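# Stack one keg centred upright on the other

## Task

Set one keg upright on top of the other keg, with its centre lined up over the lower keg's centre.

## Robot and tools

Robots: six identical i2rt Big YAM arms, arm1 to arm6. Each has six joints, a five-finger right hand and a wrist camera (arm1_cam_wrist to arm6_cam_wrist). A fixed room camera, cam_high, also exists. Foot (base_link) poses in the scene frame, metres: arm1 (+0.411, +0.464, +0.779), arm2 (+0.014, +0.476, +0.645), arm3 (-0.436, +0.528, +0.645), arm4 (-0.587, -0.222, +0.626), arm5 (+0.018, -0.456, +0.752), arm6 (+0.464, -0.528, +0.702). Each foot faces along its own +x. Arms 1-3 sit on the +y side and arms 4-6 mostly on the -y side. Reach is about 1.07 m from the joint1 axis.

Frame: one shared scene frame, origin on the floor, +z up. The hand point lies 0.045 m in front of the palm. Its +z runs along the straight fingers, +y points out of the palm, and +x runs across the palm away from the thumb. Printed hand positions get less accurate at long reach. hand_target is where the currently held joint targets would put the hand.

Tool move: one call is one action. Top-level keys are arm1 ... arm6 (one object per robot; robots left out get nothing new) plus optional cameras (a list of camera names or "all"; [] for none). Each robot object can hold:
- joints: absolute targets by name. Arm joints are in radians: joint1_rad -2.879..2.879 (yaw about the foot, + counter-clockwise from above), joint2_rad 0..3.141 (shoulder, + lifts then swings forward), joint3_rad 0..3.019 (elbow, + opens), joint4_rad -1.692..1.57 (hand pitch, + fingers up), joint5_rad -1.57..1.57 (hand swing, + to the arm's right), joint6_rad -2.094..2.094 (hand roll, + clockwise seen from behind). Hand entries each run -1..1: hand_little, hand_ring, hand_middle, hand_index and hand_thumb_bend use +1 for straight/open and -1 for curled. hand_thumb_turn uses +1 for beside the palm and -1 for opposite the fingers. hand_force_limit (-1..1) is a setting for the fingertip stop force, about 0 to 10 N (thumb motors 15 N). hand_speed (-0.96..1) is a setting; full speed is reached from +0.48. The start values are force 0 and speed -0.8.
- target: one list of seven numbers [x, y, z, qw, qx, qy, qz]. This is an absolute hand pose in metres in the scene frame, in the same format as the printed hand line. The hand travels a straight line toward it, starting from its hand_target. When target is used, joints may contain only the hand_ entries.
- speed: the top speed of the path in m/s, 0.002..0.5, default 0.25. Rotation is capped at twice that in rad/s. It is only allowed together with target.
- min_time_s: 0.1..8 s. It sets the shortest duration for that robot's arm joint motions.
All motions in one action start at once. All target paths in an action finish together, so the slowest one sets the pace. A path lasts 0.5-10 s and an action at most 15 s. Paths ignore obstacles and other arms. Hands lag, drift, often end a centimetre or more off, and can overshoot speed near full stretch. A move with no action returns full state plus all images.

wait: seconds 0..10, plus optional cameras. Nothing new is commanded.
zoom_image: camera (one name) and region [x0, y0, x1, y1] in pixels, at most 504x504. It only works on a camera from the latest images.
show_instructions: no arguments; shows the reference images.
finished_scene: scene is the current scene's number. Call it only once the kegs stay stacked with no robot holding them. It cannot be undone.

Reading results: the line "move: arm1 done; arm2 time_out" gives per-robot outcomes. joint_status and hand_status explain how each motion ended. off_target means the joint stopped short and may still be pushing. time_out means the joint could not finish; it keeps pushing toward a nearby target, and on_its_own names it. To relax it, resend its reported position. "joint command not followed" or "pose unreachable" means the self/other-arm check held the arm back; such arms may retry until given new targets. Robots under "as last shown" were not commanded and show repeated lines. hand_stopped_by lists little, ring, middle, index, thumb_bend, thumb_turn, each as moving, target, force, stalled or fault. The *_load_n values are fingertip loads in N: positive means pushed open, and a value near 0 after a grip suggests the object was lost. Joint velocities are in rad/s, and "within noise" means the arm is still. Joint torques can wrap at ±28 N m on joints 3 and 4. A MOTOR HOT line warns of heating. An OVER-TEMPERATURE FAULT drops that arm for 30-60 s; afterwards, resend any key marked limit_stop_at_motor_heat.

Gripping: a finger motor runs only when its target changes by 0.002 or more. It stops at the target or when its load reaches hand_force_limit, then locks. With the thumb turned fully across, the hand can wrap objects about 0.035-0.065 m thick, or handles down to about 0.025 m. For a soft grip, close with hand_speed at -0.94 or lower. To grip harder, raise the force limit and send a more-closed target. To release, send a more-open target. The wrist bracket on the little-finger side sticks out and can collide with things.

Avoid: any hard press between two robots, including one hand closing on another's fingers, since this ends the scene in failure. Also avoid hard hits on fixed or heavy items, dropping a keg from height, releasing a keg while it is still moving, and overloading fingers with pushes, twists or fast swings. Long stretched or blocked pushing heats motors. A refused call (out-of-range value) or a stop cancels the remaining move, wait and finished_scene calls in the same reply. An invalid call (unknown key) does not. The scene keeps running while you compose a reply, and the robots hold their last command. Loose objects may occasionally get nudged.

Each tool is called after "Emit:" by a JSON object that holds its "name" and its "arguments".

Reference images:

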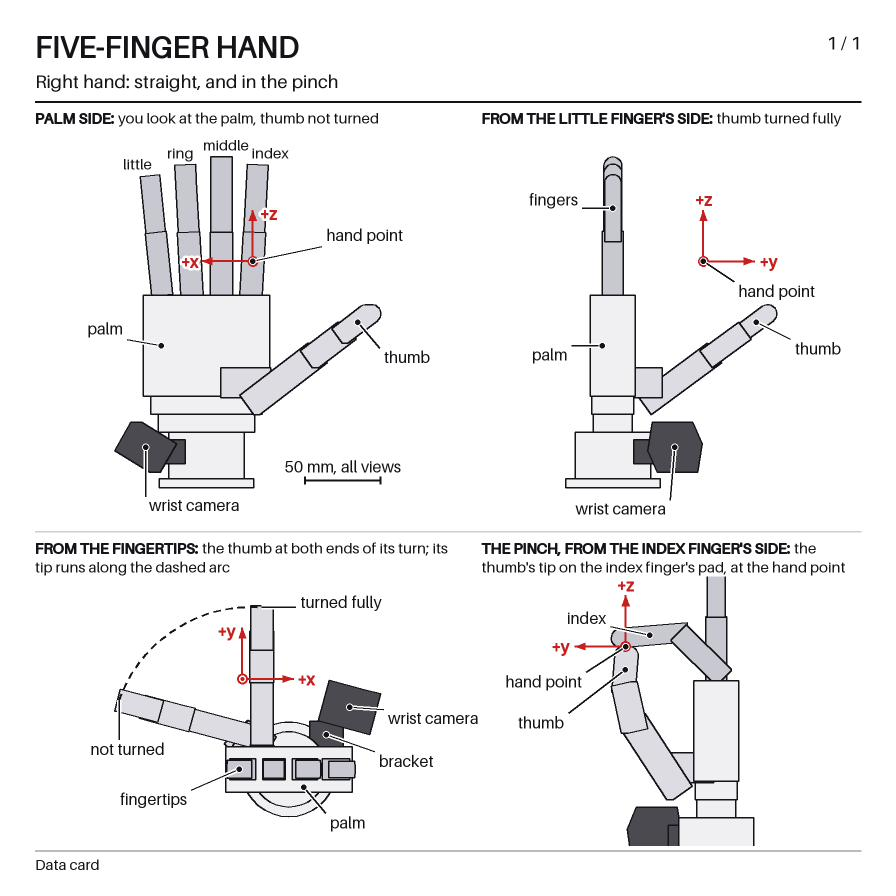

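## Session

Emit:
{"name": "move", "arguments": {}}

Scene clock: 0.00 s.
Joint torques (N m): no reading
Heat: arm1: hottest joint3_rad 29 °C; arm2: hottest joint2_rad 31 °C; arm3: hottest joint3_rad 35 °C; arm4: hottest joint3_rad 30 °C; arm5: hottest joint2_rad 29 °C; arm6: hottest joint3_rad 37 °C.
Joint velocities: within noise
arm1.joint_positions: joint1_rad=+0.350 joint2_rad=+0.567 joint3_rad=+1.375 joint4_rad=-1.336 joint5_rad=+0.100 joint6_rad=-1.400 hand_little=+1.000 hand_ring=+1.000 hand_middle=+1.000 hand_index=+1.000 hand_thumb_turn=+1.000 hand_thumb_bend=+1.000 hand_force_limit=+0.000 hand_speed=-0.800
arm1.joint_status: not commanded
arm1.hand_stopped_by: target,target,target,target,target,target
arm1.little_load_n: 0.0
arm1.ring_load_n: 0.0
arm1.middle_load_n: 0.0
arm1.index_load_n: 0.0
arm1.thumb_bend_load_n: 0.0
arm1.thumb_turn_load_n: 0.0
arm1.hand: x=+0.3921 y=+0.2451 z=+1.2797 quat_wxyz=(+0.307, +0.620, -0.603, +0.396) (m; scene frame)
arm1.hand_target: x=+0.3916 y=+0.2472 z=+1.2881 quat_wxyz=(+0.311, +0.616, -0.600, +0.404) (m; scene frame)
arm1.hand_status: not commanded
arm2.joint_positions: joint1_rad=-0.250 joint2_rad=+0.617 joint3_rad=+1.465 joint4_rad=-1.466 joint5_rad=-0.150 joint6_rad=-1.050 hand_little=+1.000 hand_ring=+1.000 hand_middle=+1.000 hand_index=+1.000 hand_thumb_turn=+1.000 hand_thumb_bend=+1.000 hand_force_limit=+0.000 hand_speed=-0.800
arm2.joint_status: not commanded
arm2.hand_stopped_by: target,target,target,target,target,target
arm2.little_load_n: 0.0
arm2.ring_load_n: 0.0
arm2.middle_load_n: 0.0
arm2.index_load_n: 0.0
arm2.thumb_bend_load_n: 0.0
arm2.thumb_turn_load_n: 0.0
arm2.hand: x=-0.0174 y=+0.2803 z=+1.1309 quat_wxyz=(+0.187, +0.435, -0.774, +0.419) (m; scene frame)
arm2.hand_target: x=-0.0174 y=+0.2810 z=+1.1414 quat_wxyz=(+0.194, +0.433, -0.769, +0.429) (m; scene frame)
arm2.hand_status: not commanded
arm3.joint_positions: joint1_rad=+0.150 joint2_rad=+0.607 joint3_rad=+1.465 joint4_rad=-1.236 joint5_rad=+0.200 joint6_rad=-0.950 hand_little=+1.000 hand_ring=+1.000 hand_middle=+1.000 hand_index=+1.000 hand_thumb_turn=+1.000 hand_thumb_bend=+1.000 hand_force_limit=+0.000 hand_speed=-0.800
arm3.joint_status: not commanded
arm3.hand_stopped_by: target,target,target,target,target,target
arm3.little_load_n: 0.0
arm3.ring_load_n: 0.0
arm3.middle_load_n: 0.0
arm3.index_load_n: 0.0
arm3.thumb_bend_load_n: 0.0
arm3.thumb_turn_load_n: 0.0
arm3.hand: x=-0.5114 y=+0.3085 z=+1.1831 quat_wxyz=(+0.328, +0.322, -0.762, +0.456) (m; scene frame)
arm3.hand_target: x=-0.5115 y=+0.3110 z=+1.1927 quat_wxyz=(+0.332, +0.318, -0.757, +0.465) (m; scene frame)
arm3.hand_status: not commanded
arm4.joint_positions: joint1_rad=-0.400 joint2_rad=+0.547 joint3_rad=+1.325 joint4_rad=-1.416 joint5_rad=-0.050 joint6_rad=-1.450 hand_little=+1.000 hand_ring=+1.000 hand_middle=+1.000 hand_index=+1.000 hand_thumb_turn=+1.000 hand_thumb_bend=+1.000 hand_force_limit=+0.000 hand_speed=-0.800
arm4.joint_status: not commanded
arm4.hand_stopped_by: target,target,target,target,target,target
arm4.little_load_n: 0.0
arm4.ring_load_n: -0.5
arm4.middle_load_n: 0.0
arm4.index_load_n: 0.0
arm4.thumb_bend_load_n: 0.0
arm4.thumb_turn_load_n: 0.0
arm4.hand: x=-0.3904 y=-0.1555 z=+1.0879 quat_wxyz=(-0.169, +0.870, +0.202, +0.416) (m; scene frame)
arm4.hand_target: x=-0.3905 y=-0.1556 z=+1.1006 quat_wxyz=(-0.173, +0.863, +0.201, +0.429) (m; scene frame)
arm4.hand_status: not commanded
arm5.joint_positions: joint1_rad=+0.300 joint2_rad=+0.617 joint3_rad=+1.465 joint4_rad=-1.186 joint5_rad=+0.250 joint6_rad=-1.150 hand_little=+1.000 hand_ring=+1.000 hand_middle=+1.000 hand_index=+1.000 hand_thumb_turn=+1.000 hand_thumb_bend=+1.000 hand_force_limit=+0.000 hand_speed=-0.800
arm5.joint_status: not commanded
arm5.hand_stopped_by: target,target,target,target,target,target
arm5.little_load_n: 0.0
arm5.ring_load_n: 0.5
arm5.middle_load_n: 0.0
arm5.index_load_n: 0.0
arm5.thumb_bend_load_n: 0.0
arm5.thumb_turn_load_n: 0.0
arm5.hand: x=+0.0934 y=-0.2279 z=+1.3105 quat_wxyz=(-0.443, +0.704, +0.404, +0.380) (m; scene frame)
arm5.hand_target: x=+0.0937 y=-0.2304 z=+1.3195 quat_wxyz=(-0.451, +0.700, +0.400, +0.384) (m; scene frame)
arm5.hand_status: not commanded
arm6.joint_positions: joint1_rad=-0.100 joint2_rad=+0.557 joint3_rad=+1.325 joint4_rad=-1.516 joint5_rad=-0.200 joint6_rad=-0.950 hand_little=+1.000 hand_ring=+1.000 hand_middle=+1.000 hand_index=+1.000 hand_thumb_turn=+1.000 hand_thumb_bend=+1.000 hand_force_limit=+0.000 hand_speed=-0.800
arm6.joint_status: not commanded
arm6.hand_stopped_by: target,target,target,target,target,target
arm6.little_load_n: 0.0
arm6.ring_load_n: 0.0
arm6.middle_load_n: 0.0
arm6.index_load_n: 0.0
arm6.thumb_bend_load_n: 0.0
arm6.thumb_turn_load_n: 0.0
arm6.hand: x=+0.4369 y=-0.3659 z=+1.1294 quat_wxyz=(-0.406, +0.761, +0.501, +0.075) (m; scene frame)
arm6.hand_target: x=+0.4371 y=-0.3665 z=+1.1372 quat_wxyz=(-0.415, +0.756, +0.500, +0.079) (m; scene frame)
arm6.hand_status: not commanded
pictures: arm1_cam_wrist, arm2_cam_wrist, arm3_cam_wrist, arm4_cam_wrist, arm5_cam_wrist, arm6_cam_wrist, cam_high

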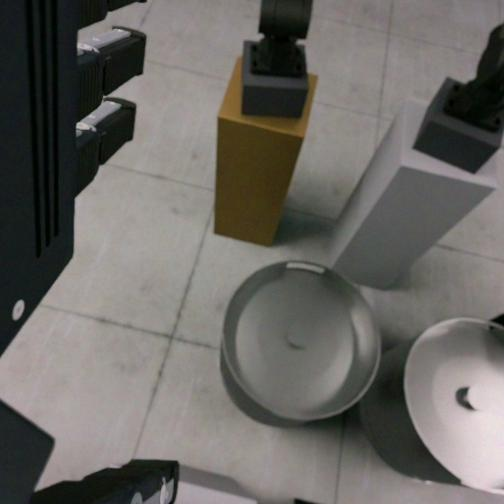

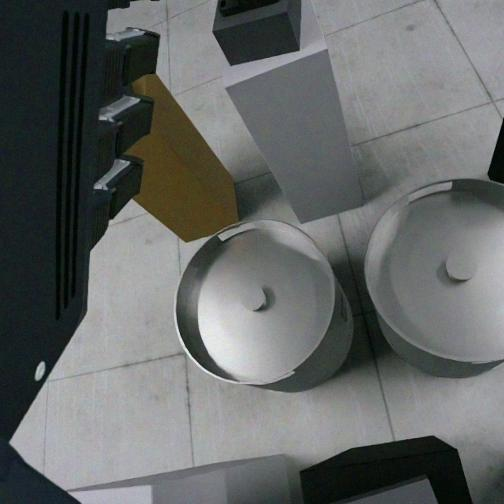

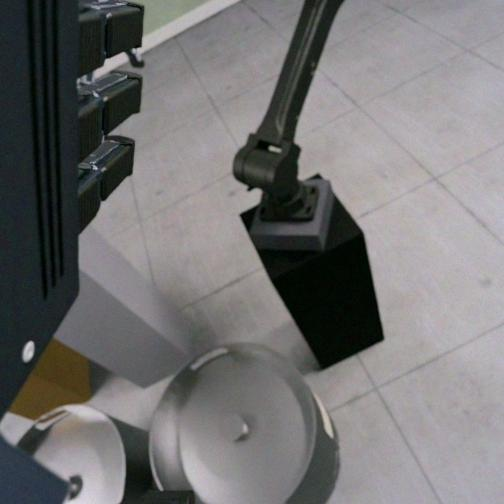

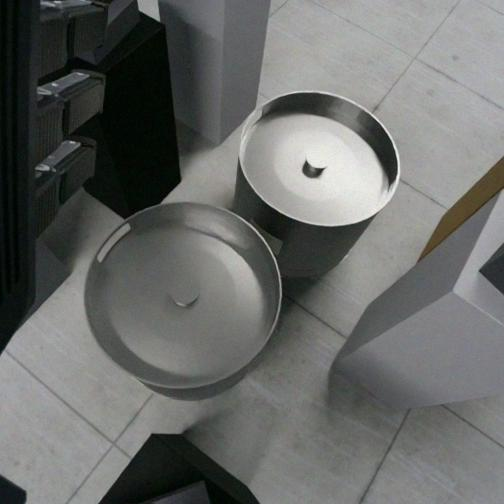

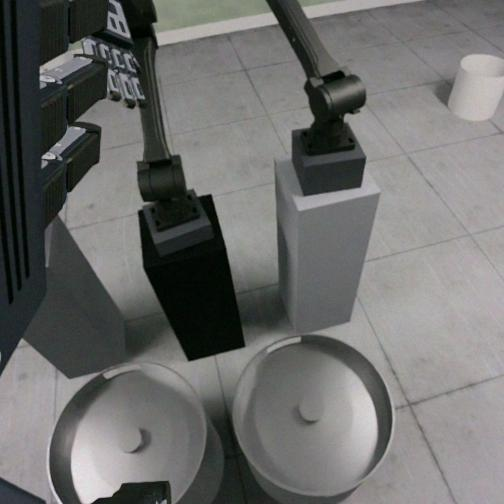

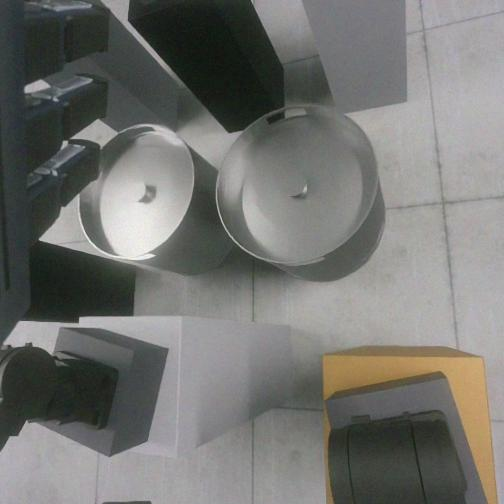

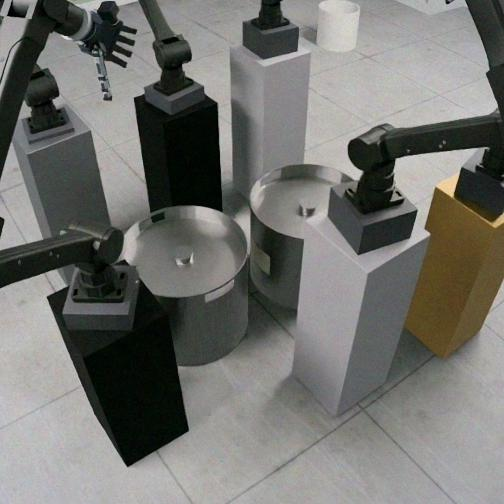

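Emit:
{"name": "move", "arguments": {"arm2": {"target": [0.295, 0.15, 0.46, 0, 0, 1, 0], "speed": 0.25, "joints": {"hand_little": 0.0, "hand_ring": 0.0, "hand_middle": 0.0, "hand_index": 0.0, "hand_speed": 0}}, "arm5": {"target": [0.225, -0.165, 0.46, 0, 1, 0, 0], "speed": 0.25, "joints": {"hand_little": 0.0, "hand_ring": 0.0, "hand_middle": 0.0, "hand_index": 0.0, "hand_speed": 0}}, "cameras": ["arm2_cam_wrist", "arm5_cam_wrist"]}}

Scene clock: 24.73 s.
Joint torques (N m): arm1=[0.09 3.78 9.32 2.03 0.14 -0.05] | arm2=[1.14 -15.68 7.19 0.39 -0.24 0.13] | arm3=[-1.61 1.49 10.06 2.09 -0.1 -0.04] | arm4=[-0.09 4.31 8.83 1.95 0.07 0.02] | arm5=[-0.03 -13.45 2.07 0.4 0.02 0] | arm6=[-0.73 3.37 10.09 2.06 -0.13 -0.04]
Heat: arm1: hottest joint3_rad 31 °C; arm2: hottest joint3_rad 32 °C; arm3: hottest joint3_rad 37 °C; arm4: hottest joint3_rad 31 °C; arm5: hottest joint3_rad 30 °C; arm6: hottest joint3_rad 38 °C.
move: arm2 off_target; arm5 not_followed
Joint velocities: within noise
arm1, arm3, arm4, arm6: as last shown
arm1.little_load_n: -0.5
arm2.joint_positions: joint1_rad=+0.423 joint2_rad=+2.098 joint3_rad=+1.014 joint4_rad=-0.509 joint5_rad=+0.016 joint6_rad=+0.563 hand_little=+0.000 hand_ring=+0.000 hand_middle=+0.000 hand_index=+0.000 hand_thumb_turn=+1.000 hand_thumb_bend=+1.000 hand_force_limit=+0.000 hand_speed=+0.000
arm2.joint_status: all done
arm2.hand_stopped_by: target,target,target,target,target,target
arm2.little_load_n: 0.0
arm2.ring_load_n: 0.5
arm2.middle_load_n: 0.0
arm2.index_load_n: 0.0
arm2.thumb_bend_load_n: 0.0
arm2.thumb_turn_load_n: 0.0
arm2.hand: x=+0.2844 y=+0.1630 z=+0.4628 quat_wxyz=(+0.008, +0.006, -1.000, -0.009) (m; scene frame)
arm2.hand_target: x=+0.2948 y=+0.1502 z=+0.4604 quat_wxyz=(+0.000, +0.000, -1.000, +0.000) (m; scene frame)
arm2.hand_status: off_target (0.017 m and 1.5 deg from the pose sent, 0.751 m and 78.5 deg at the start)
arm3.ring_load_n: -0.5
arm4.ring_load_n: 0.0
arm5.joint_positions: joint1_rad=-0.353 joint2_rad=+2.236 joint3_rad=+0.904 joint4_rad=-0.191 joint5_rad=+0.013 joint6_rad=-0.624 hand_little=+0.000 hand_ring=+0.000 hand_middle=+0.000 hand_index=+0.000 hand_thumb_turn=+1.000 hand_thumb_bend=+1.000 hand_force_limit=+0.000 hand_speed=+0.000
arm5.joint_status: all done
arm5.hand_stopped_by: target,target,target,target,target,target
arm5.little_load_n: 0.0
arm5.ring_load_n: 0.0
arm5.middle_load_n: 0.0
arm5.index_load_n: 0.0
arm5.thumb_bend_load_n: 0.0
arm5.thumb_turn_load_n: 0.0
arm5.on_its_own: joint1_rad is held at -0.353, not at its first target +0.300; joint2_rad is held at +2.236, not at its first target +0.616; joint3_rad is held at +0.904, not at its first target +1.482; joint4_rad is held at -0.191, not at its first target -1.182; joint5_rad is held at +0.013, not at its first target +0.250; joint6_rad is held at -0.624, not at its first target -1.150
arm5.hand: x=+0.2158 y=-0.1734 z=+0.4962 quat_wxyz=(-0.018, +0.999, +0.023, +0.016) (m; scene frame)
arm5.hand_target: x=+0.2158 y=-0.1734 z=+0.4962 quat_wxyz=(-0.018, +0.999, +0.023, +0.016) (m; scene frame)
arm5.hand_status: not_followed (0.038 m and 3.8 deg from the pose sent, 0.863 m and 90.5 deg at the start)
arm6.thumb_bend_load_n: -0.5
pictures: arm2_cam_wrist, arm5_cam_wrist
led back after a hold (arm2 arm): the arm was led back toward your command in small steps, so it may still be short of it.
pose unreachable (arm2 arm): on one or more control steps of this call this arm could not follow its commanded pose, so it was not sent that pose on those steps. It may still have moved: this result reports where it is.
cause: moving toward the commanded pose would bring a part of the arm too close to another arm (the arm5 arm, along the way the arms are being sent, or toward where that arm still pushes).
pose unreachable (arm5 arm): on one or more control steps of this call this arm could not follow its commanded pose, so it was not sent that pose on those steps. On the call's last step it was still not sent that pose. It may still have moved: this result reports where it is.
cause: moving toward the commanded pose would bring a part of the arm too close to another arm (the arm2 arm, along the way the arms are being sent, or toward where that arm still pushes).
camera_calibration:
arm2_cam_wrist: T_world_to_cam=[[-0.238373, 0.971167, -0.00347053, -0.082742], [0.861573, 0.21312, 0.46073, -0.486563], [0.448185, 0.106836, -0.887534, 0.385235], [0, 0, 0, 1]] pos_world=[0.226829, 0.142896, 0.565796]
arm5_cam_wrist: T_world_to_cam=[[0.259228, -0.964513, 0.0501449, -0.251995], [-0.838476, -0.198979, 0.507312, -0.107373], [-0.479331, -0.173555, -0.860302, 0.609276], [0, 0, 0, 1]] pos_world=[0.26734, -0.158675, 0.591269]

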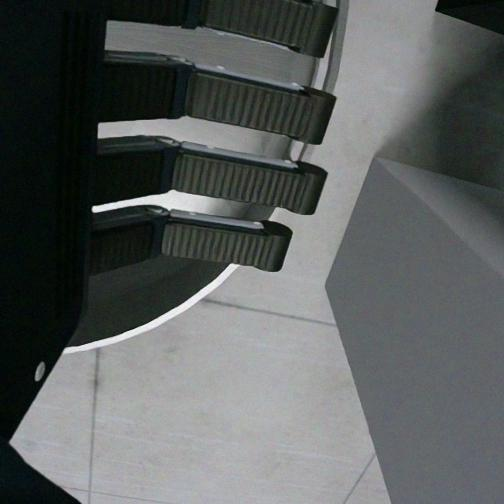

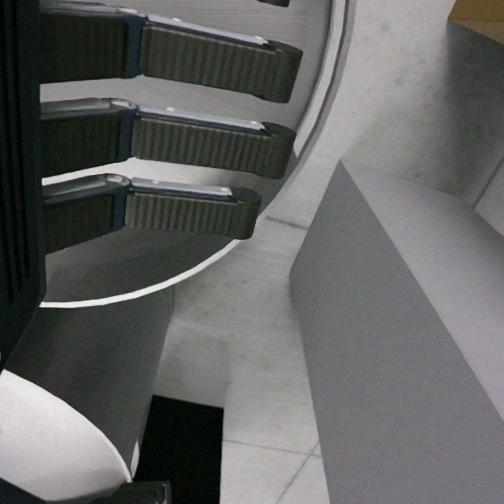

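Emit:
{"name": "move", "arguments": {"arm2": {"target": [0.300, 0.137, 0.375, 0, 0, 1, 0], "speed": 0.12}, "arm5": {"target": [0.226, -0.147, 0.378, 0, 1, 0, 0], "speed": 0.12}, "cameras": ["arm2_cam_wrist", "arm5_cam_wrist"]}}

Emit:
{"name": "zoom_image", "arguments": {"camera": "arm2_cam_wrist", "region": [304, 0, 504, 200]}}

Emit:
{"name": "zoom_image", "arguments": {"camera": "arm2_cam_wrist", "region": [254, 180, 454, 380]}}

Emit:
{"name": "zoom_image", "arguments": {"camera": "arm5_cam_wrist", "region": [304, 0, 504, 200]}}

Emit:
{"name": "zoom_image", "arguments": {"camera": "arm5_cam_wrist", "region": [254, 180, 454, 380]}}

Scene clock: 36.23 s.
Joint torques (N m): arm1=[0.09 3.66 9.29 2.03 0.13 -0.05] | arm2=[0.5 -17.2 5.56 0.5 -0.23 0.02] | arm3=[-1.61 1.44 10.06 2.06 -0.1 -0.04] | arm4=[0.03 4.6 8.83 1.95 0.08 0.02] | arm5=[-0.03 -13.92 1.91 0.39 0.02 0] | arm6=[-0.67 2.84 10.07 2.15 -0.12 0]
Heat: arm1: hottest joint3_rad 31 °C; arm2: hottest joint3_rad 32 °C; arm3: hottest joint3_rad 38 °C; arm4: hottest joint3_rad 32 °C; arm5: hottest joint3_rad 30 °C; arm6: hottest joint3_rad 38 °C.
move: arm2 off_target; arm5 not_followed
Joint velocities: within noise
arm1, arm3, arm4, arm6: as last shown
arm1.little_load_n: 0.0
arm1.ring_load_n: 0.5
arm2.joint_positions: joint1_rad=+0.423 joint2_rad=+2.325 joint3_rad=+1.119 joint4_rad=-0.383 joint5_rad=+0.016 joint6_rad=+0.564 hand_little=+0.000 hand_ring=+0.000 hand_middle=+0.000 hand_index=+0.000 hand_thumb_turn=+1.000 hand_thumb_bend=+1.000 hand_force_limit=+0.000 hand_speed=+0.000
arm2.joint_status: not commanded
arm2.hand_stopped_by: target,target,target,target,target,target
arm2.little_load_n: 0.0
arm2.ring_load_n: 0.0
arm2.middle_load_n: 0.0
arm2.index_load_n: 0.0
arm2.thumb_bend_load_n: 0.0
arm2.thumb_turn_load_n: 0.0
arm2.hand: x=+0.2949 y=+0.1486 z=+0.3798 quat_wxyz=(+0.007, +0.006, -1.000, -0.007) (m; scene frame)
arm2.hand_target: x=+0.2998 y=+0.1372 z=+0.3754 quat_wxyz=(+0.000, +0.000, -1.000, +0.000) (m; scene frame)
arm2.hand_status: off_target (0.014 m and 1.3 deg from the pose sent, 0.093 m and 1.5 deg at the start)
arm5.joint_positions: joint1_rad=-0.353 joint2_rad=+2.308 joint3_rad=+0.953 joint4_rad=-0.175 joint5_rad=+0.013 joint6_rad=-0.620 hand_little=+0.000 hand_ring=+0.000 hand_middle=+0.000 hand_index=+0.000 hand_thumb_turn=+1.000 hand_thumb_bend=+1.000 hand_force_limit=+0.000 hand_speed=+0.000
arm5.joint_status: not commanded
arm5.hand_stopped_by: target,target,target,target,target,target
arm5.little_load_n: 0.0
arm5.ring_load_n: 0.0
arm5.middle_load_n: 0.0
arm5.index_load_n: 0.0
arm5.thumb_bend_load_n: 0.0
arm5.thumb_turn_load_n: 0.0
arm5.on_its_own: joint1_rad is held at -0.353, not at its first target +0.300; joint2_rad is held at +2.308, not at its first target +0.616; joint3_rad is held at +0.953, not at its first target +1.482; joint4_rad is held at -0.176, not at its first target -1.182; joint5_rad is held at +0.013, not at its first target +0.250; joint6_rad is held at -0.620, not at its first target -1.150
arm5.hand: x=+0.2193 y=-0.1672 z=+0.4735 quat_wxyz=(-0.015, +1.000, +0.021, +0.014) (m; scene frame)
arm5.hand_target: x=+0.2193 y=-0.1672 z=+0.4735 quat_wxyz=(-0.015, +1.000, +0.021, +0.014) (m; scene frame)
arm5.hand_status: not_followed (0.098 m and 3.4 deg from the pose sent, 0.122 m and 3.8 deg at the start)
arm6.thumb_bend_load_n: 0.0
arm6.thumb_turn_load_n: -0.5
pictures: arm2_cam_wrist, arm5_cam_wrist
pose unreachable (arm5 arm): on one or more control steps of this call this arm could not follow its commanded pose, so it was not sent that pose on those steps. On the call's last step it was still not sent that pose. It may still have moved: this result reports where it is.
cause: moving toward the commanded pose would bring a part of the arm too close to another arm (the arm2 arm, at the place that arm is still heading or pushing toward).
camera_calibration:
arm2_cam_wrist: T_world_to_cam=[[-0.238027, 0.971238, -0.00633235, -0.0655753], [0.860878, 0.21399, 0.461624, -0.454607], [0.449702, 0.104427, -0.887053, 0.308044], [0, 0, 0, 1]] pos_world=[0.237225, 0.128802, 0.482694]
arm5_cam_wrist: T_world_to_cam=[[0.255391, -0.965293, 0.0546241, -0.247209], [-0.837322, -0.192579, 0.511669, -0.0929841], [-0.483391, -0.176414, -0.857445, 0.591535], [0, 0, 0, 1]] pos_world=[0.27122, -0.152182, 0.568289]

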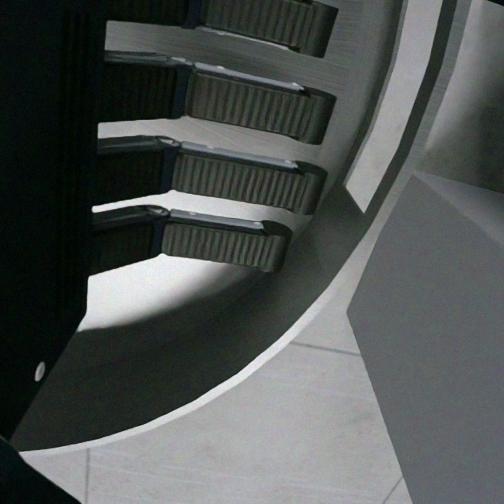

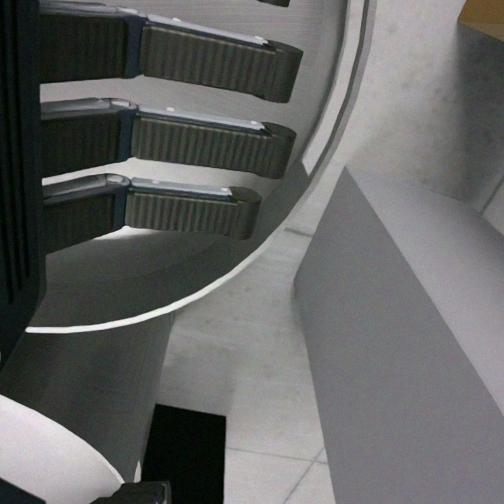

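Scaled by 2.520.

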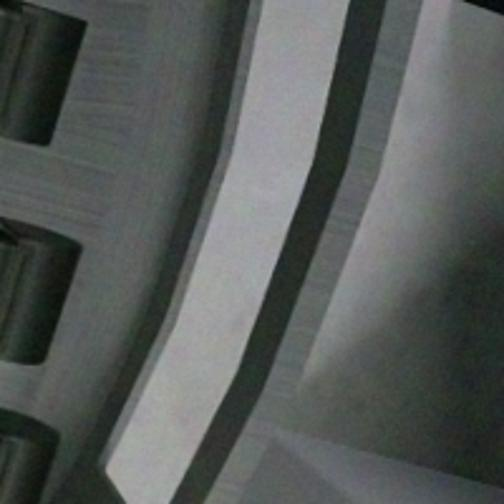

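Scaled by 2.520.

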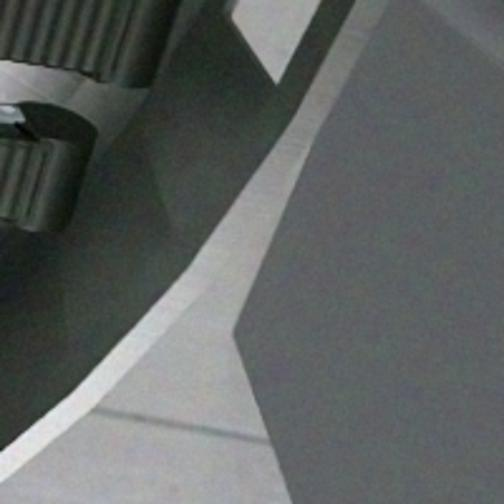

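Scaled by 2.520.

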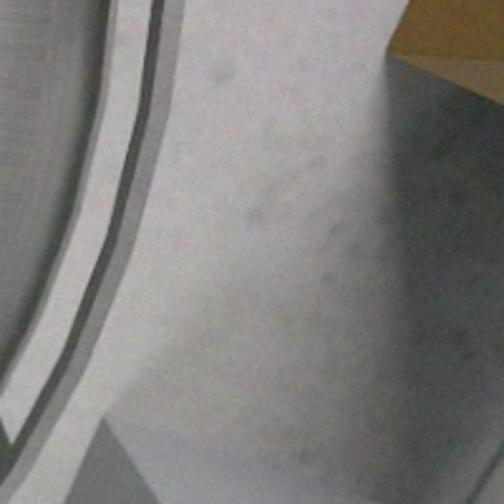

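Scaled by 2.520.

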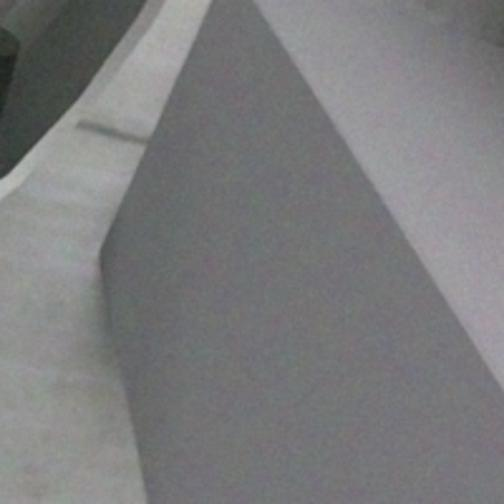

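Emit:
{"name": "move", "arguments": {"arm2": {"target": [0.268, 0.148, 0.348, 0, -0.0218, 0.9998, 0], "speed": 0.08}}}

Emit:
{"name": "move", "arguments": {"arm2": {"target": [0.269, 0.214, 0.351, 0, -0.0218, 0.9998, 0], "speed": 0.06}, "cameras": ["arm2_cam_wrist"]}}

Scene clock: 83.00 s.
Joint torques (N m): arm1=[0.15 3.78 9.32 1.99 0.13 -0.04] | arm2=[0.38 -17.03 2.58 0.54 -0.23 -0.12] | arm3=[-1.73 1.61 10.02 2.1 -0.09 -0.04] | arm4=[0.09 4.48 8.87 1.94 0.08 0.01] | arm5=[-0.09 -13.86 1.89 0.39 0.02 0] | arm6=[-1.14 3.19 9.92 2.09 -0.11 -0.06]
Heat: arm1: hottest joint3_rad 33 °C; arm2: hottest joint2_rad 31 °C; arm3: hottest joint3_rad 41 °C; arm4: hottest joint3_rad 34 °C; arm5: hottest joint2_rad 30 °C; arm6: hottest joint3_rad 39 °C.
move: arm2 done
Joint velocities: within noise
arm1, arm3, arm4, arm5, arm6: as last shown
arm1.ring_load_n: 0.0
arm1.thumb_bend_load_n: 0.5
arm2.joint_positions: joint1_rad=+0.381 joint2_rad=+2.374 joint3_rad=+1.102 joint4_rad=-0.289 joint5_rad=+0.016 joint6_rad=+0.493 hand_little=+0.000 hand_ring=+0.000 hand_middle=+0.000 hand_index=+0.000 hand_thumb_turn=+1.000 hand_thumb_bend=+1.000 hand_force_limit=+0.000 hand_speed=+0.000
arm2.joint_status: not commanded
arm2.hand_stopped_by: target,target,target,target,target,target
arm2.little_load_n: 0.0
arm2.ring_load_n: 0.0
arm2.middle_load_n: 0.0
arm2.index_load_n: 0.0
arm2.thumb_bend_load_n: -0.5
arm2.thumb_turn_load_n: 0.0
arm2.hand: x=+0.2746 y=+0.1438 z=+0.3550 quat_wxyz=(-0.001, +0.020, -1.000, +0.005) (m; scene frame)
arm2.hand_target: x=+0.2680 y=+0.1481 z=+0.3481 quat_wxyz=(+0.000, +0.022, -1.000, +0.000) (m; scene frame)
arm2.hand_status: done (0.010 m and 0.6 deg from the pose sent, 0.042 m and 2.2 deg at the start)
arm3.little_load_n: -0.5
arm3.ring_load_n: 0.0
arm5.on_its_own: joint1_rad is held at -0.353, not at its first target +0.300; joint2_rad is held at +2.308, not at its first target +0.616; joint3_rad is held at +0.953, not at its first target +1.482; joint4_rad is held at -0.176, not at its first target -1.182; joint5_rad is held at +0.013, not at its first target +0.250; joint6_rad is held at -0.620, not at its first target -1.150
arm6.thumb_turn_load_n: 0.0
pictures: none

Scene clock: 84.80 s.
Joint torques (N m): arm1=[0.26 3.72 9.33 1.92 0.14 -0.02] | arm2=[1.9 -18.9 0.79 0.44 -0.2 0.09] | arm3=[-1.67 1.55 10.09 2.11 -0.09 -0.04] | arm4=[0.09 4.54 8.88 1.98 0.07 0.02] | arm5=[-0.03 -13.8 1.91 0.4 0.02 0] | arm6=[-1.08 2.84 10.02 2.13 -0.13 -0.03]
Heat: arm1: hottest joint3_rad 33 °C; arm2: hottest joint2_rad 31 °C; arm3: hottest joint3_rad 41 °C; arm4: hottest joint3_rad 34 °C; arm5: hottest joint2_rad 30 °C; arm6: hottest joint3_rad 39 °C.
move: arm2 off_target
Joint velocities: within noise
arm1, arm3, arm4, arm5, arm6: as last shown
arm1.thumb_bend_load_n: 0.0
arm2.joint_positions: joint1_rad=+0.447 joint2_rad=+2.373 joint3_rad=+0.942 joint4_rad=-0.164 joint5_rad=+0.015 joint6_rad=+0.553 hand_little=+0.000 hand_ring=+0.000 hand_middle=+0.000 hand_index=+0.000 hand_thumb_turn=+1.000 hand_thumb_bend=+1.000 hand_force_limit=+0.000 hand_speed=+0.000
arm2.joint_status: not commanded
arm2.hand_stopped_by: target,target,target,target,target,target
arm2.little_load_n: 0.0
arm2.ring_load_n: 0.5
arm2.middle_load_n: 0.0
arm2.index_load_n: 0.0
arm2.thumb_bend_load_n: 0.0
arm2.thumb_turn_load_n: 0.0
arm2.hand: x=+0.2610 y=+0.2171 z=+0.3436 quat_wxyz=(+0.008, +0.023, -1.000, -0.010) (m; scene frame)
arm2.hand_target: x=+0.2690 y=+0.2140 z=+0.3509 quat_wxyz=(+0.000, +0.022, -1.000, +0.000) (m; scene frame)
arm2.hand_status: off_target (0.011 m and 1.5 deg from the pose sent, 0.070 m and 0.6 deg at the start)
arm3.little_load_n: 0.0
arm4.thumb_turn_load_n: 0.5
arm5.on_its_own: joint1_rad is held at -0.353, not at its first target +0.300; joint2_rad is held at +2.308, not at its first target +0.616; joint3_rad is held at +0.953, not at its first target +1.482; joint4_rad is held at -0.176, not at its first target -1.182; joint5_rad is held at +0.013, not at its first target +0.250; joint6_rad is held at -0.620, not at its first target -1.150
pictures: arm2_cam_wrist
camera_calibration:
arm2_cam_wrist: T_world_to_cam=[[-0.271619, 0.962404, -0.000747676, -0.131682], [0.853839, 0.241337, 0.46121, -0.42729], [0.444051, 0.124635, -0.887291, 0.281223], [0, 0, 0, 1]] pos_world=[0.204192, 0.194802, 0.446499]

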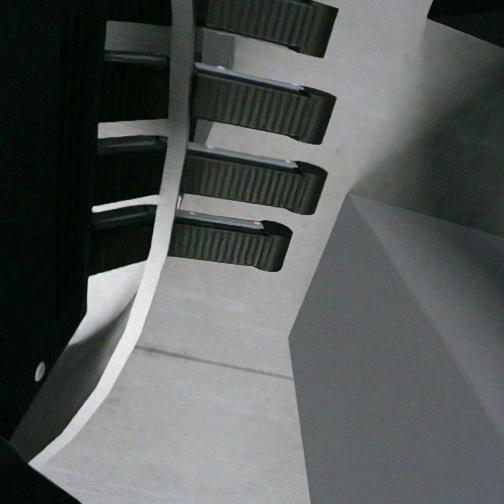

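Emit:
{"name": "move", "arguments": {"arm2": {"joints": {"hand_speed": -0.88, "hand_force_limit": -0.2, "hand_little": -0.88, "hand_ring": -0.88, "hand_middle": -0.88, "hand_index": -0.88}}, "arm5": {"target": [0.221, -0.172, 0.336, 0, 0.9998, 0.0218, 0], "speed": 0.08}, "cameras": ["arm2_cam_wrist", "arm5_cam_wrist"]}}

Scene clock: 97.50 s.
Joint torques (N m): arm1=[0.09 3.78 9.35 2.03 0.13 -0.03] | arm2=[1.79 -20.89 0.68 -0.47 -0.38 0.05] | arm3=[-1.55 1.32 10.04 2.13 -0.1 -0.05] | arm4=[0.15 4.48 8.85 1.96 0.06 0.02] | arm5=[-0.91 -13.86 1.52 0.61 -0.12 -0.08] | arm6=[-0.67 3.25 10.17 1.95 -0.11 -0.04]
Heat: arm1: hottest joint3_rad 33 °C; arm2: hottest joint2_rad 32 °C; arm3: hottest joint3_rad 41 °C; arm4: hottest joint3_rad 34 °C; arm5: hottest joint2_rad 30 °C; arm6: hottest joint3_rad 40 °C.
move: arm2 off_target; arm5 done
Joint velocities: within noise
arm1, arm3, arm4, arm6: as last shown
arm2.joint_positions: joint1_rad=+0.449 joint2_rad=+2.395 joint3_rad=+0.942 joint4_rad=-0.136 joint5_rad=+0.019 joint6_rad=+0.559 hand_little=-0.700 hand_ring=-0.823 hand_middle=-0.846 hand_index=-0.878 hand_thumb_turn=+1.000 hand_thumb_bend=+1.000 hand_force_limit=-0.200 hand_speed=-0.880
arm2.joint_status: hand_little off_target (ended at -0.700, target -0.880); hand_ring off_target (ended at -0.823, target -0.880); hand_middle off_target (ended at -0.846, target -0.880); the others done
arm2.hand_stopped_by: force,force,force,force,target,target
arm2.little_load_n: 1.0
arm2.ring_load_n: 1.5
arm2.middle_load_n: 2.0
arm2.index_load_n: 3.5
arm2.thumb_bend_load_n: 0.0
arm2.thumb_turn_load_n: 0.0
arm2.hand: x=+0.2602 y=+0.2184 z=+0.3352 quat_wxyz=(+0.008, +0.021, -1.000, -0.006) (m; scene frame)
arm2.hand_target: x=+0.2690 y=+0.2140 z=+0.3508 quat_wxyz=(+0.000, +0.022, -1.000, +0.000) (m; scene frame)
arm2.hand_status: not commanded
arm4.thumb_turn_load_n: 0.0
arm5.joint_positions: joint1_rad=-0.356 joint2_rad=+2.675 joint3_rad=+1.174 joint4_rad=-0.071 joint5_rad=+0.011 joint6_rad=-0.628 hand_little=+0.000 hand_ring=+0.000 hand_middle=+0.000 hand_index=+0.000 hand_thumb_turn=+1.000 hand_thumb_bend=+1.000 hand_force_limit=+0.000 hand_speed=+0.000
arm5.joint_status: not commanded
arm5.hand_stopped_by: target,target,target,target,target,target
arm5.little_load_n: 0.0
arm5.ring_load_n: 0.0
arm5.middle_load_n: 0.5
arm5.index_load_n: 0.0
arm5.thumb_bend_load_n: 0.0
arm5.thumb_turn_load_n: 0.0
arm5.hand: x=+0.2183 y=-0.1690 z=+0.3431 quat_wxyz=(+0.001, +1.000, +0.024, +0.001) (m; scene frame)
arm5.hand_target: x=+0.2209 y=-0.1721 z=+0.3362 quat_wxyz=(+0.000, +1.000, +0.022, +0.000) (m; scene frame)
arm5.hand_status: done (0.008 m and 0.3 deg from the pose sent, 0.138 m and 2.4 deg at the start)
pictures: arm2_cam_wrist, arm5_cam_wrist
camera_calibration:
arm2_cam_wrist: T_world_to_cam=[[-0.267933, 0.963397, -0.00878955, -0.131683], [0.854746, 0.241906, 0.459228, -0.422705], [0.444546, 0.11553, -0.888275, 0.276073], [0, 0, 0, 1]] pos_world=[0.203296, 0.197223, 0.438189]
arm5_cam_wrist: T_world_to_cam=[[0.262482, -0.961604, 0.0801337, -0.25126], [-0.823326, -0.179878, 0.53831, -0.0374706], [-0.503226, -0.207273, -0.838929, 0.471684], [0, 0, 0, 1]] pos_world=[0.272465, -0.150585, 0.436014]

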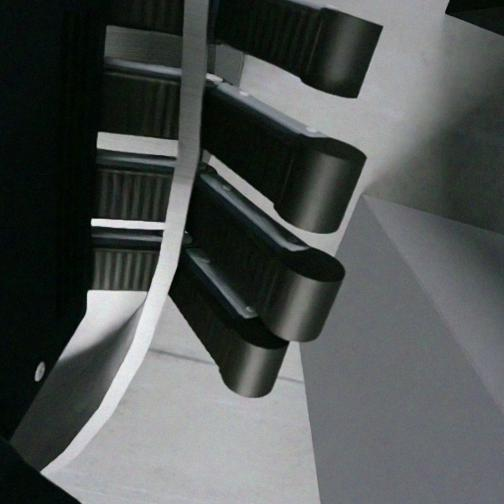

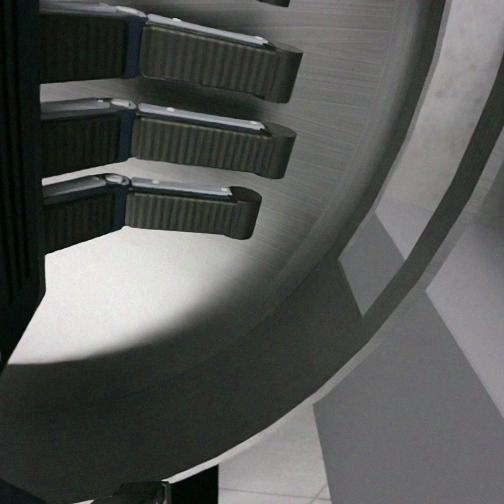

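Emit:
{"name": "move", "arguments": {"arm5": {"target": [0.215, -0.262, 0.335, 0, 0.9998, 0.0218, 0], "speed": 0.07}, "cameras": ["arm5_cam_wrist"]}}

Scene clock: 109.90 s.
Joint torques (N m): arm1=[0.09 3.78 9.28 2.11 0.15 -0.03] | arm2=[1.73 -21.01 0.68 -0.49 -0.38 0.05] | arm3=[-1.73 1.44 10 2.11 -0.09 -0.04] | arm4=[0.03 4.37 8.8 1.95 0.07 0.01] | arm5=[-0.67 -12.16 -0.88 0.69 -0.11 -0.1] | arm6=[-1.08 3.02 10.15 2.04 -0.13 0]
Heat: arm1: hottest joint3_rad 33 °C; arm2: hottest joint2_rad 33 °C; arm3: hottest joint3_rad 42 °C; arm4: hottest joint3_rad 34 °C; arm5: hottest joint2_rad 32 °C; arm6: hottest joint3_rad 40 °C.
move: arm5 off_target
Joint velocities: within noise
arm1, arm2, arm3, arm4, arm6: as last shown
arm2.little_load_n: 0.5
arm2.index_load_n: 4.0
arm4.thumb_turn_load_n: 0.5
arm5.joint_positions: joint1_rad=-0.490 joint2_rad=+2.683 joint3_rad=+1.000 joint4_rad=+0.128 joint5_rad=+0.010 joint6_rad=-0.761 hand_little=+0.000 hand_ring=+0.000 hand_middle=+0.000 hand_index=+0.000 hand_thumb_turn=+1.000 hand_thumb_bend=+1.000 hand_force_limit=+0.000 hand_speed=+0.000
arm5.joint_status: not commanded
arm5.hand_stopped_by: target,target,target,target,target,target
arm5.little_load_n: 0.5
arm5.ring_load_n: 0.0
arm5.middle_load_n: 0.0
arm5.index_load_n: 0.0
arm5.thumb_bend_load_n: 0.0
arm5.thumb_turn_load_n: 0.0
arm5.hand: x=+0.2205 y=-0.2514 z=+0.3400 quat_wxyz=(-0.005, +1.000, +0.023, +0.006) (m; scene frame)
arm5.hand_target: x=+0.2148 y=-0.2620 z=+0.3353 quat_wxyz=(+0.000, +1.000, +0.022, +0.000) (m; scene frame)
arm5.hand_status: off_target (0.013 m and 0.9 deg from the pose sent, 0.093 m and 0.3 deg at the start)
pictures: arm5_cam_wrist
camera_calibration:
arm5_cam_wrist: T_world_to_cam=[[0.259843, -0.962999, 0.0715096, -0.327709], [-0.828769, -0.184391, 0.528339, -0.045495], [-0.495605, -0.19655, -0.846016, 0.456489], [0, 0, 0, 1]] pos_world=[0.273686, -0.234249, 0.433668]

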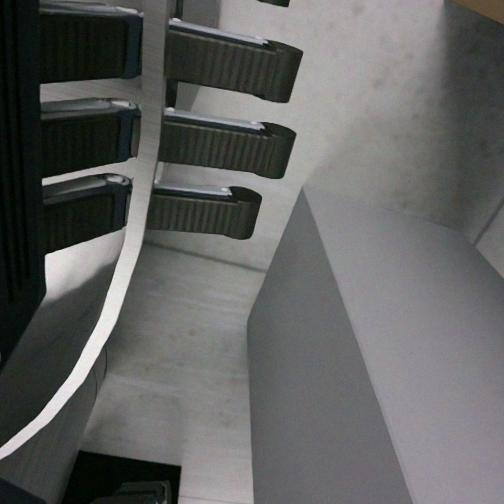

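Emit:
{"name": "move", "arguments": {"arm5": {"joints": {"hand_speed": -0.86, "hand_force_limit": -0.2, "hand_little": -0.9, "hand_ring": -0.9, "hand_middle": -0.9, "hand_index": -0.9}}, "cameras": ["arm5_cam_wrist"]}}

Scene clock: 163.83 s.
Joint torques (N m): arm1=[0.21 3.9 9.31 2.1 0.14 -0.02] | arm2=[1.73 -20.95 0.69 -0.5 -0.38 0.05] | arm3=[-1.55 1.55 10.03 2.11 -0.09 -0.01] | arm4=[0.09 4.6 8.83 1.96 0.07 0.04] | arm5=[-0.73 -14.45 -1.85 0.01 0.22 0.16] | arm6=[-1.08 2.73 9.91 2.15 -0.13 -0.02]
Heat: arm1: hottest joint3_rad 34 °C; arm2: hottest joint2_rad 34 °C; arm3: hottest joint3_rad 43 °C; arm4: hottest joint3_rad 35 °C; arm5: hottest joint2_rad 32 °C; arm6: hottest joint3_rad 40 °C.
move: arm5 done
Joint velocities: within noise
arm1, arm2, arm3, arm4, arm6: as last shown
arm2.little_load_n: 1.0
arm2.index_load_n: 3.5
arm3.middle_load_n: 0.5
arm4.thumb_turn_load_n: 0.0
arm5.joint_positions: joint1_rad=-0.490 joint2_rad=+2.715 joint3_rad=+1.012 joint4_rad=+0.149 joint5_rad=+0.002 joint6_rad=-0.786 hand_little=-0.899 hand_ring=-0.900 hand_middle=-0.900 hand_index=-0.900 hand_thumb_turn=+1.000 hand_thumb_bend=+1.000 hand_force_limit=-0.200 hand_speed=-0.860
arm5.joint_status: all done
arm5.hand_stopped_by: target,target,target,target,target,target
arm5.little_load_n: 3.5
arm5.ring_load_n: 1.0
arm5.middle_load_n: 1.0
arm5.index_load_n: 0.0
arm5.thumb_bend_load_n: 0.0
arm5.thumb_turn_load_n: 0.0
arm5.hand: x=+0.2180 y=-0.2541 z=+0.3290 quat_wxyz=(-0.008, +0.999, +0.035, +0.004) (m; scene frame)
arm5.hand_target: x=+0.2149 y=-0.2618 z=+0.3353 quat_wxyz=(+0.000, +1.000, +0.022, +0.000) (m; scene frame)
arm5.hand_status: not commanded
pictures: arm5_cam_wrist
camera_calibration:
arm5_cam_wrist: T_world_to_cam=[[0.284121, -0.956602, 0.0647076, -0.330269], [-0.821111, -0.207923, 0.53155, -0.0508622], [-0.495028, -0.204157, -0.844552, 0.44291], [0, 0, 0, 1]] pos_world=[0.271326, -0.236089, 0.422467]

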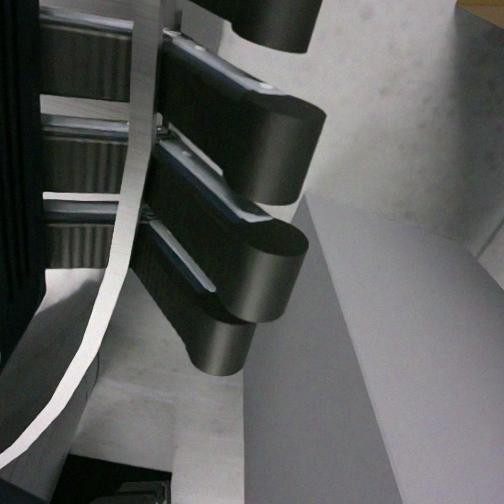

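Emit:
{"name": "move", "arguments": {"arm2": {"joints": {"joint1_rad": 0.458, "joint2_rad": 1.863, "joint3_rad": 0.893, "joint4_rad": -0.519, "joint5_rad": -0.015, "joint6_rad": 0.560}, "min_time_s": 5}, "arm5": {"joints": {"joint1_rad": -0.492, "joint2_rad": 2.19, "joint3_rad": 0.874, "joint4_rad": -0.133, "joint5_rad": 0.02, "joint6_rad": -0.775}, "min_time_s": 5}, "cameras": ["arm6_cam_wrist"]}}

Scene clock: 185.63 s.
Joint torques (N m): arm1=[0.03 3.72 9.29 1.98 0.13 -0.01] | arm2=[1.73 -35.72 4.7 -2.95 -1.04 0.08] | arm3=[-1.61 1.38 10.1 2.1 -0.09 -0.03] | arm4=[0.09 4.54 8.81 1.94 0.07 0.02] | arm5=[-0.26 -28.34 -0.43 -1.65 0.97 0.17] | arm6=[-0.85 2.78 10.06 2.1 -0.12 0]
Heat: arm1: hottest joint3_rad 34 °C; arm2: hottest joint2_rad 36 °C; arm3: hottest joint3_rad 43 °C; arm4: hottest joint3_rad 35 °C; arm5: hottest joint2_rad 33 °C; arm6: hottest joint3_rad 40 °C.
move: arm2 time_out; arm5 time_out
Joint velocities: within noise
arm1.joint_positions: joint1_rad=+0.350 joint2_rad=+0.567 joint3_rad=+1.375 joint4_rad=-1.336 joint5_rad=+0.100 joint6_rad=-1.400 hand_little=+1.000 hand_ring=+1.000 hand_middle=+1.000 hand_index=+1.000 hand_thumb_turn=+1.000 hand_thumb_bend=+1.000 hand_force_limit=+0.000 hand_speed=-0.800
arm1.joint_status: not commanded
arm1.hand_stopped_by: target,target,target,target,target,target
arm1.little_load_n: 0.0
arm1.ring_load_n: 0.0
arm1.middle_load_n: 0.0
arm1.index_load_n: 0.0
arm1.thumb_bend_load_n: 0.0
arm1.thumb_turn_load_n: 0.0
arm1.hand: x=+0.3921 y=+0.2451 z=+1.2797 quat_wxyz=(+0.307, +0.620, -0.603, +0.396) (m; scene frame)
arm1.hand_target: x=+0.3916 y=+0.2472 z=+1.2881 quat_wxyz=(+0.311, +0.616, -0.600, +0.404) (m; scene frame)
arm1.hand_status: not commanded
arm2.joint_positions: joint1_rad=+0.449 joint2_rad=+2.080 joint3_rad=+0.878 joint4_rad=-0.433 joint5_rad=+0.009 joint6_rad=+0.549 hand_little=-0.700 hand_ring=-0.823 hand_middle=-0.846 hand_index=-0.877 hand_thumb_turn=+1.000 hand_thumb_bend=+1.000 hand_force_limit=-0.200 hand_speed=-0.880
arm2.joint_status: joint2_rad time_out (moved -0.315 of -0.532); joint4_rad time_out (moved -0.297 of -0.383); the others done
arm2.hand_stopped_by: force,force,force,force,target,target
arm2.little_load_n: 4.0
arm2.ring_load_n: 5.5
arm2.middle_load_n: 5.5
arm2.index_load_n: 5.0
arm2.thumb_bend_load_n: 0.0
arm2.thumb_turn_load_n: 0.0
arm2.on_its_own: joint2_rad reads +2.080 and still pushes toward +1.863 since a time_out; joint4_rad reads -0.433 and still pushes toward -0.519 since a time_out
arm2.hand: x=+0.2603 y=+0.2192 z=+0.4512 quat_wxyz=(+0.016, +0.026, -0.999, -0.028) (m; scene frame)
arm2.hand_target: x=+0.2936 y=+0.1840 z=+0.5346 quat_wxyz=(-0.034, +0.025, -0.999, +0.026) (m; scene frame)
arm2.hand_status: not commanded
arm3.joint_positions: joint1_rad=+0.150 joint2_rad=+0.607 joint3_rad=+1.465 joint4_rad=-1.236 joint5_rad=+0.200 joint6_rad=-0.950 hand_little=+1.000 hand_ring=+1.000 hand_middle=+1.000 hand_index=+1.000 hand_thumb_turn=+1.000 hand_thumb_bend=+1.000 hand_force_limit=+0.000 hand_speed=-0.800
arm3.joint_status: not commanded
arm3.hand_stopped_by: target,target,target,target,target,target
arm3.little_load_n: 0.0
arm3.ring_load_n: 0.0
arm3.middle_load_n: 0.0
arm3.index_load_n: 0.0
arm3.thumb_bend_load_n: 0.0
arm3.thumb_turn_load_n: 0.0
arm3.hand: x=-0.5114 y=+0.3085 z=+1.1831 quat_wxyz=(+0.328, +0.322, -0.762, +0.456) (m; scene frame)
arm3.hand_target: x=-0.5115 y=+0.3110 z=+1.1927 quat_wxyz=(+0.332, +0.318, -0.757, +0.465) (m; scene frame)
arm3.hand_status: not commanded
arm4.joint_positions: joint1_rad=-0.400 joint2_rad=+0.547 joint3_rad=+1.325 joint4_rad=-1.416 joint5_rad=-0.050 joint6_rad=-1.450 hand_little=+1.000 hand_ring=+1.000 hand_middle=+1.000 hand_index=+1.000 hand_thumb_turn=+1.000 hand_thumb_bend=+1.000 hand_force_limit=+0.000 hand_speed=-0.800
arm4.joint_status: not commanded
arm4.hand_stopped_by: target,target,target,target,target,target
arm4.little_load_n: 0.0
arm4.ring_load_n: 0.0
arm4.middle_load_n: 0.0
arm4.index_load_n: 0.0
arm4.thumb_bend_load_n: 0.0
arm4.thumb_turn_load_n: 0.0
arm4.hand: x=-0.3904 y=-0.1555 z=+1.0879 quat_wxyz=(-0.169, +0.870, +0.202, +0.416) (m; scene frame)
arm4.hand_target: x=-0.3905 y=-0.1556 z=+1.1006 quat_wxyz=(-0.173, +0.863, +0.201, +0.429) (m; scene frame)
arm4.hand_status: not commanded
arm5.joint_positions: joint1_rad=-0.489 joint2_rad=+2.406 joint3_rad=+0.888 joint4_rad=-0.077 joint5_rad=-0.003 joint6_rad=-0.793 hand_little=-0.899 hand_ring=-0.900 hand_middle=-0.900 hand_index=-0.899 hand_thumb_turn=+1.000 hand_thumb_bend=+1.000 hand_force_limit=-0.200 hand_speed=-0.860
arm5.joint_status: joint2_rad time_out (moved -0.309 of -0.525); joint4_rad time_out (moved -0.226 of -0.282); the others done
arm5.hand_stopped_by: target,target,target,target,target,target
arm5.little_load_n: 4.5
arm5.ring_load_n: 1.5
arm5.middle_load_n: 3.0
arm5.index_load_n: 8.0
arm5.thumb_bend_load_n: 0.0
arm5.thumb_turn_load_n: 0.0
arm5.on_its_own: joint2_rad reads +2.406 and still pushes toward +2.190 since a time_out; joint4_rad reads -0.077 and still pushes toward -0.133 since a time_out
arm5.hand: x=+0.2267 y=-0.2443 z=+0.4377 quat_wxyz=(+0.006, +0.999, +0.039, -0.012) (m; scene frame)
arm5.hand_target: x=+0.2722 y=-0.1989 z=+0.5076 quat_wxyz=(-0.040, +0.998, +0.028, +0.046) (m; scene frame)
arm5.hand_status: not commanded
arm6.joint_positions: joint1_rad=-0.100 joint2_rad=+0.557 joint3_rad=+1.325 joint4_rad=-1.516 joint5_rad=-0.200 joint6_rad=-0.950 hand_little=+1.000 hand_ring=+1.000 hand_middle=+1.000 hand_index=+1.000 hand_thumb_turn=+1.000 hand_thumb_bend=+1.000 hand_force_limit=+0.000 hand_speed=-0.800
arm6.joint_status: not commanded
arm6.hand_stopped_by: target,target,target,target,target,target
arm6.little_load_n: 0.0
arm6.ring_load_n: 0.0
arm6.middle_load_n: 0.0
arm6.index_load_n: 0.0
arm6.thumb_bend_load_n: 0.0
arm6.thumb_turn_load_n: -0.5
arm6.hand: x=+0.4369 y=-0.3659 z=+1.1294 quat_wxyz=(-0.406, +0.761, +0.501, +0.075) (m; scene frame)
arm6.hand_target: x=+0.4371 y=-0.3665 z=+1.1372 quat_wxyz=(-0.415, +0.756, +0.500, +0.079) (m; scene frame)
arm6.hand_status: not commanded
pictures: arm6_cam_wrist

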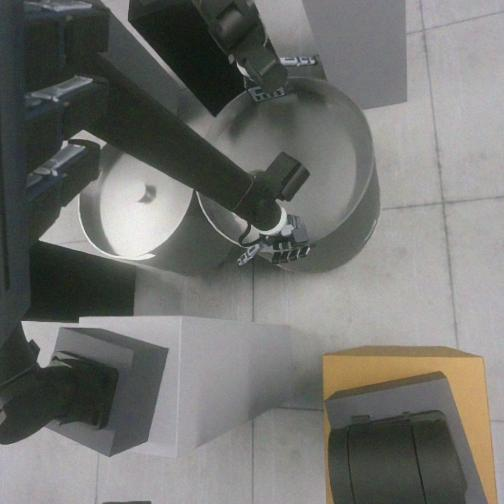

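Emit:
{"name": "move", "arguments": {"arm2": {"joints": {"joint2_rad": 1.48, "joint3_rad": 0.925, "joint4_rad": -0.93}, "min_time_s": 3.5}, "arm5": {"joints": {"joint2_rad": 1.69, "joint3_rad": 0.765, "joint4_rad": -0.525}, "min_time_s": 3.5}}}

Scene clock: 199.03 s.
Joint torques (N m): arm1=[0.09 4.07 9.25 2 0.13 -0.02] | arm2=[1.67 -31.27 11.17 -3.89 -1.43 0.1] | arm3=[-1.55 1.44 10 2.1 -0.09 -0.04] | arm4=[0.03 4.54 8.88 1.99 0.06 0.02] | arm5=[-0.97 -25.17 4.38 -2.93 1.38 0.06] | arm6=[-0.62 3.08 10.09 2.07 -0.12 -0.02]
Heat: arm1: hottest joint3_rad 34 °C; arm2: hottest joint2_rad 40 °C; arm3: hottest joint3_rad 43 °C; arm4: hottest joint3_rad 35 °C; arm5: hottest joint2_rad 35 °C; arm6: hottest joint3_rad 40 °C.
move: arm2 time_out; arm5 time_out
Joint velocities: within noise
arm1, arm3, arm4, arm6: as last shown
arm1.middle_load_n: 0.5
arm1.thumb_turn_load_n: -0.5
arm2.joint_positions: joint1_rad=+0.449 joint2_rad=+1.673 joint3_rad=+0.871 joint4_rad=-0.816 joint5_rad=+0.019 joint6_rad=+0.547 hand_little=-0.700 hand_ring=-0.823 hand_middle=-0.846 hand_index=-0.877 hand_thumb_turn=+1.000 hand_thumb_bend=+1.000 hand_force_limit=-0.200 hand_speed=-0.880
arm2.joint_status: joint2_rad time_out (moved -0.407 of -0.600); joint4_rad time_out (moved -0.383 of -0.497); the others done
arm2.hand_stopped_by: force,force,force,force,target,target
arm2.little_load_n: 3.5
arm2.ring_load_n: 6.0
arm2.middle_load_n: 5.0
arm2.index_load_n: 4.0
arm2.thumb_bend_load_n: 0.0
arm2.thumb_turn_load_n: 0.0
arm2.on_its_own: joint2_rad reads +1.673 and still pushes toward +1.480 since a time_out; joint4_rad reads -0.816 and still pushes toward -0.930 since a time_out; joint5_rad reads +0.019 and still pushes toward -0.015 since a time_out
arm2.hand: x=+0.2541 y=+0.2213 z=+0.6037 quat_wxyz=(+0.016, +0.027, -0.999, -0.018) (m; scene frame)
arm2.hand_target: x=+0.2744 y=+0.2082 z=+0.6886 quat_wxyz=(-0.035, +0.025, -0.999, +0.028) (m; scene frame)
arm2.hand_status: not commanded
arm4.thumb_turn_load_n: -0.5
arm5.joint_positions: joint1_rad=-0.477 joint2_rad=+1.893 joint3_rad=+0.748 joint4_rad=-0.432 joint5_rad=-0.012 joint6_rad=-0.781 hand_little=-0.899 hand_ring=-0.900 hand_middle=-0.900 hand_index=-0.899 hand_thumb_turn=+1.000 hand_thumb_bend=+1.000 hand_force_limit=-0.200 hand_speed=-0.860
arm5.joint_status: joint2_rad time_out (moved -0.513 of -0.716); joint4_rad time_out (moved -0.355 of -0.448); the others done
arm5.hand_stopped_by: target,target,target,target,target,target
arm5.little_load_n: 6.5
arm5.ring_load_n: 0.5
arm5.middle_load_n: 1.5
arm5.index_load_n: 9.0
arm5.thumb_bend_load_n: 0.0
arm5.thumb_turn_load_n: 0.0
arm5.on_its_own: joint2_rad reads +1.893 and still pushes toward +1.690 since a time_out; joint4_rad reads -0.432 and still pushes toward -0.525 since a time_out; joint5_rad reads -0.012 and still pushes toward +0.020 since a time_out
arm5.hand: x=+0.2233 y=-0.2407 z=+0.6038 quat_wxyz=(-0.004, +0.999, +0.039, -0.010) (m; scene frame)
arm5.hand_target: x=+0.2541 y=-0.2216 z=+0.6712 quat_wxyz=(-0.040, +0.998, +0.028, +0.045) (m; scene frame)
arm5.hand_status: not commanded
arm6.thumb_turn_load_n: 0.0
pictures: none


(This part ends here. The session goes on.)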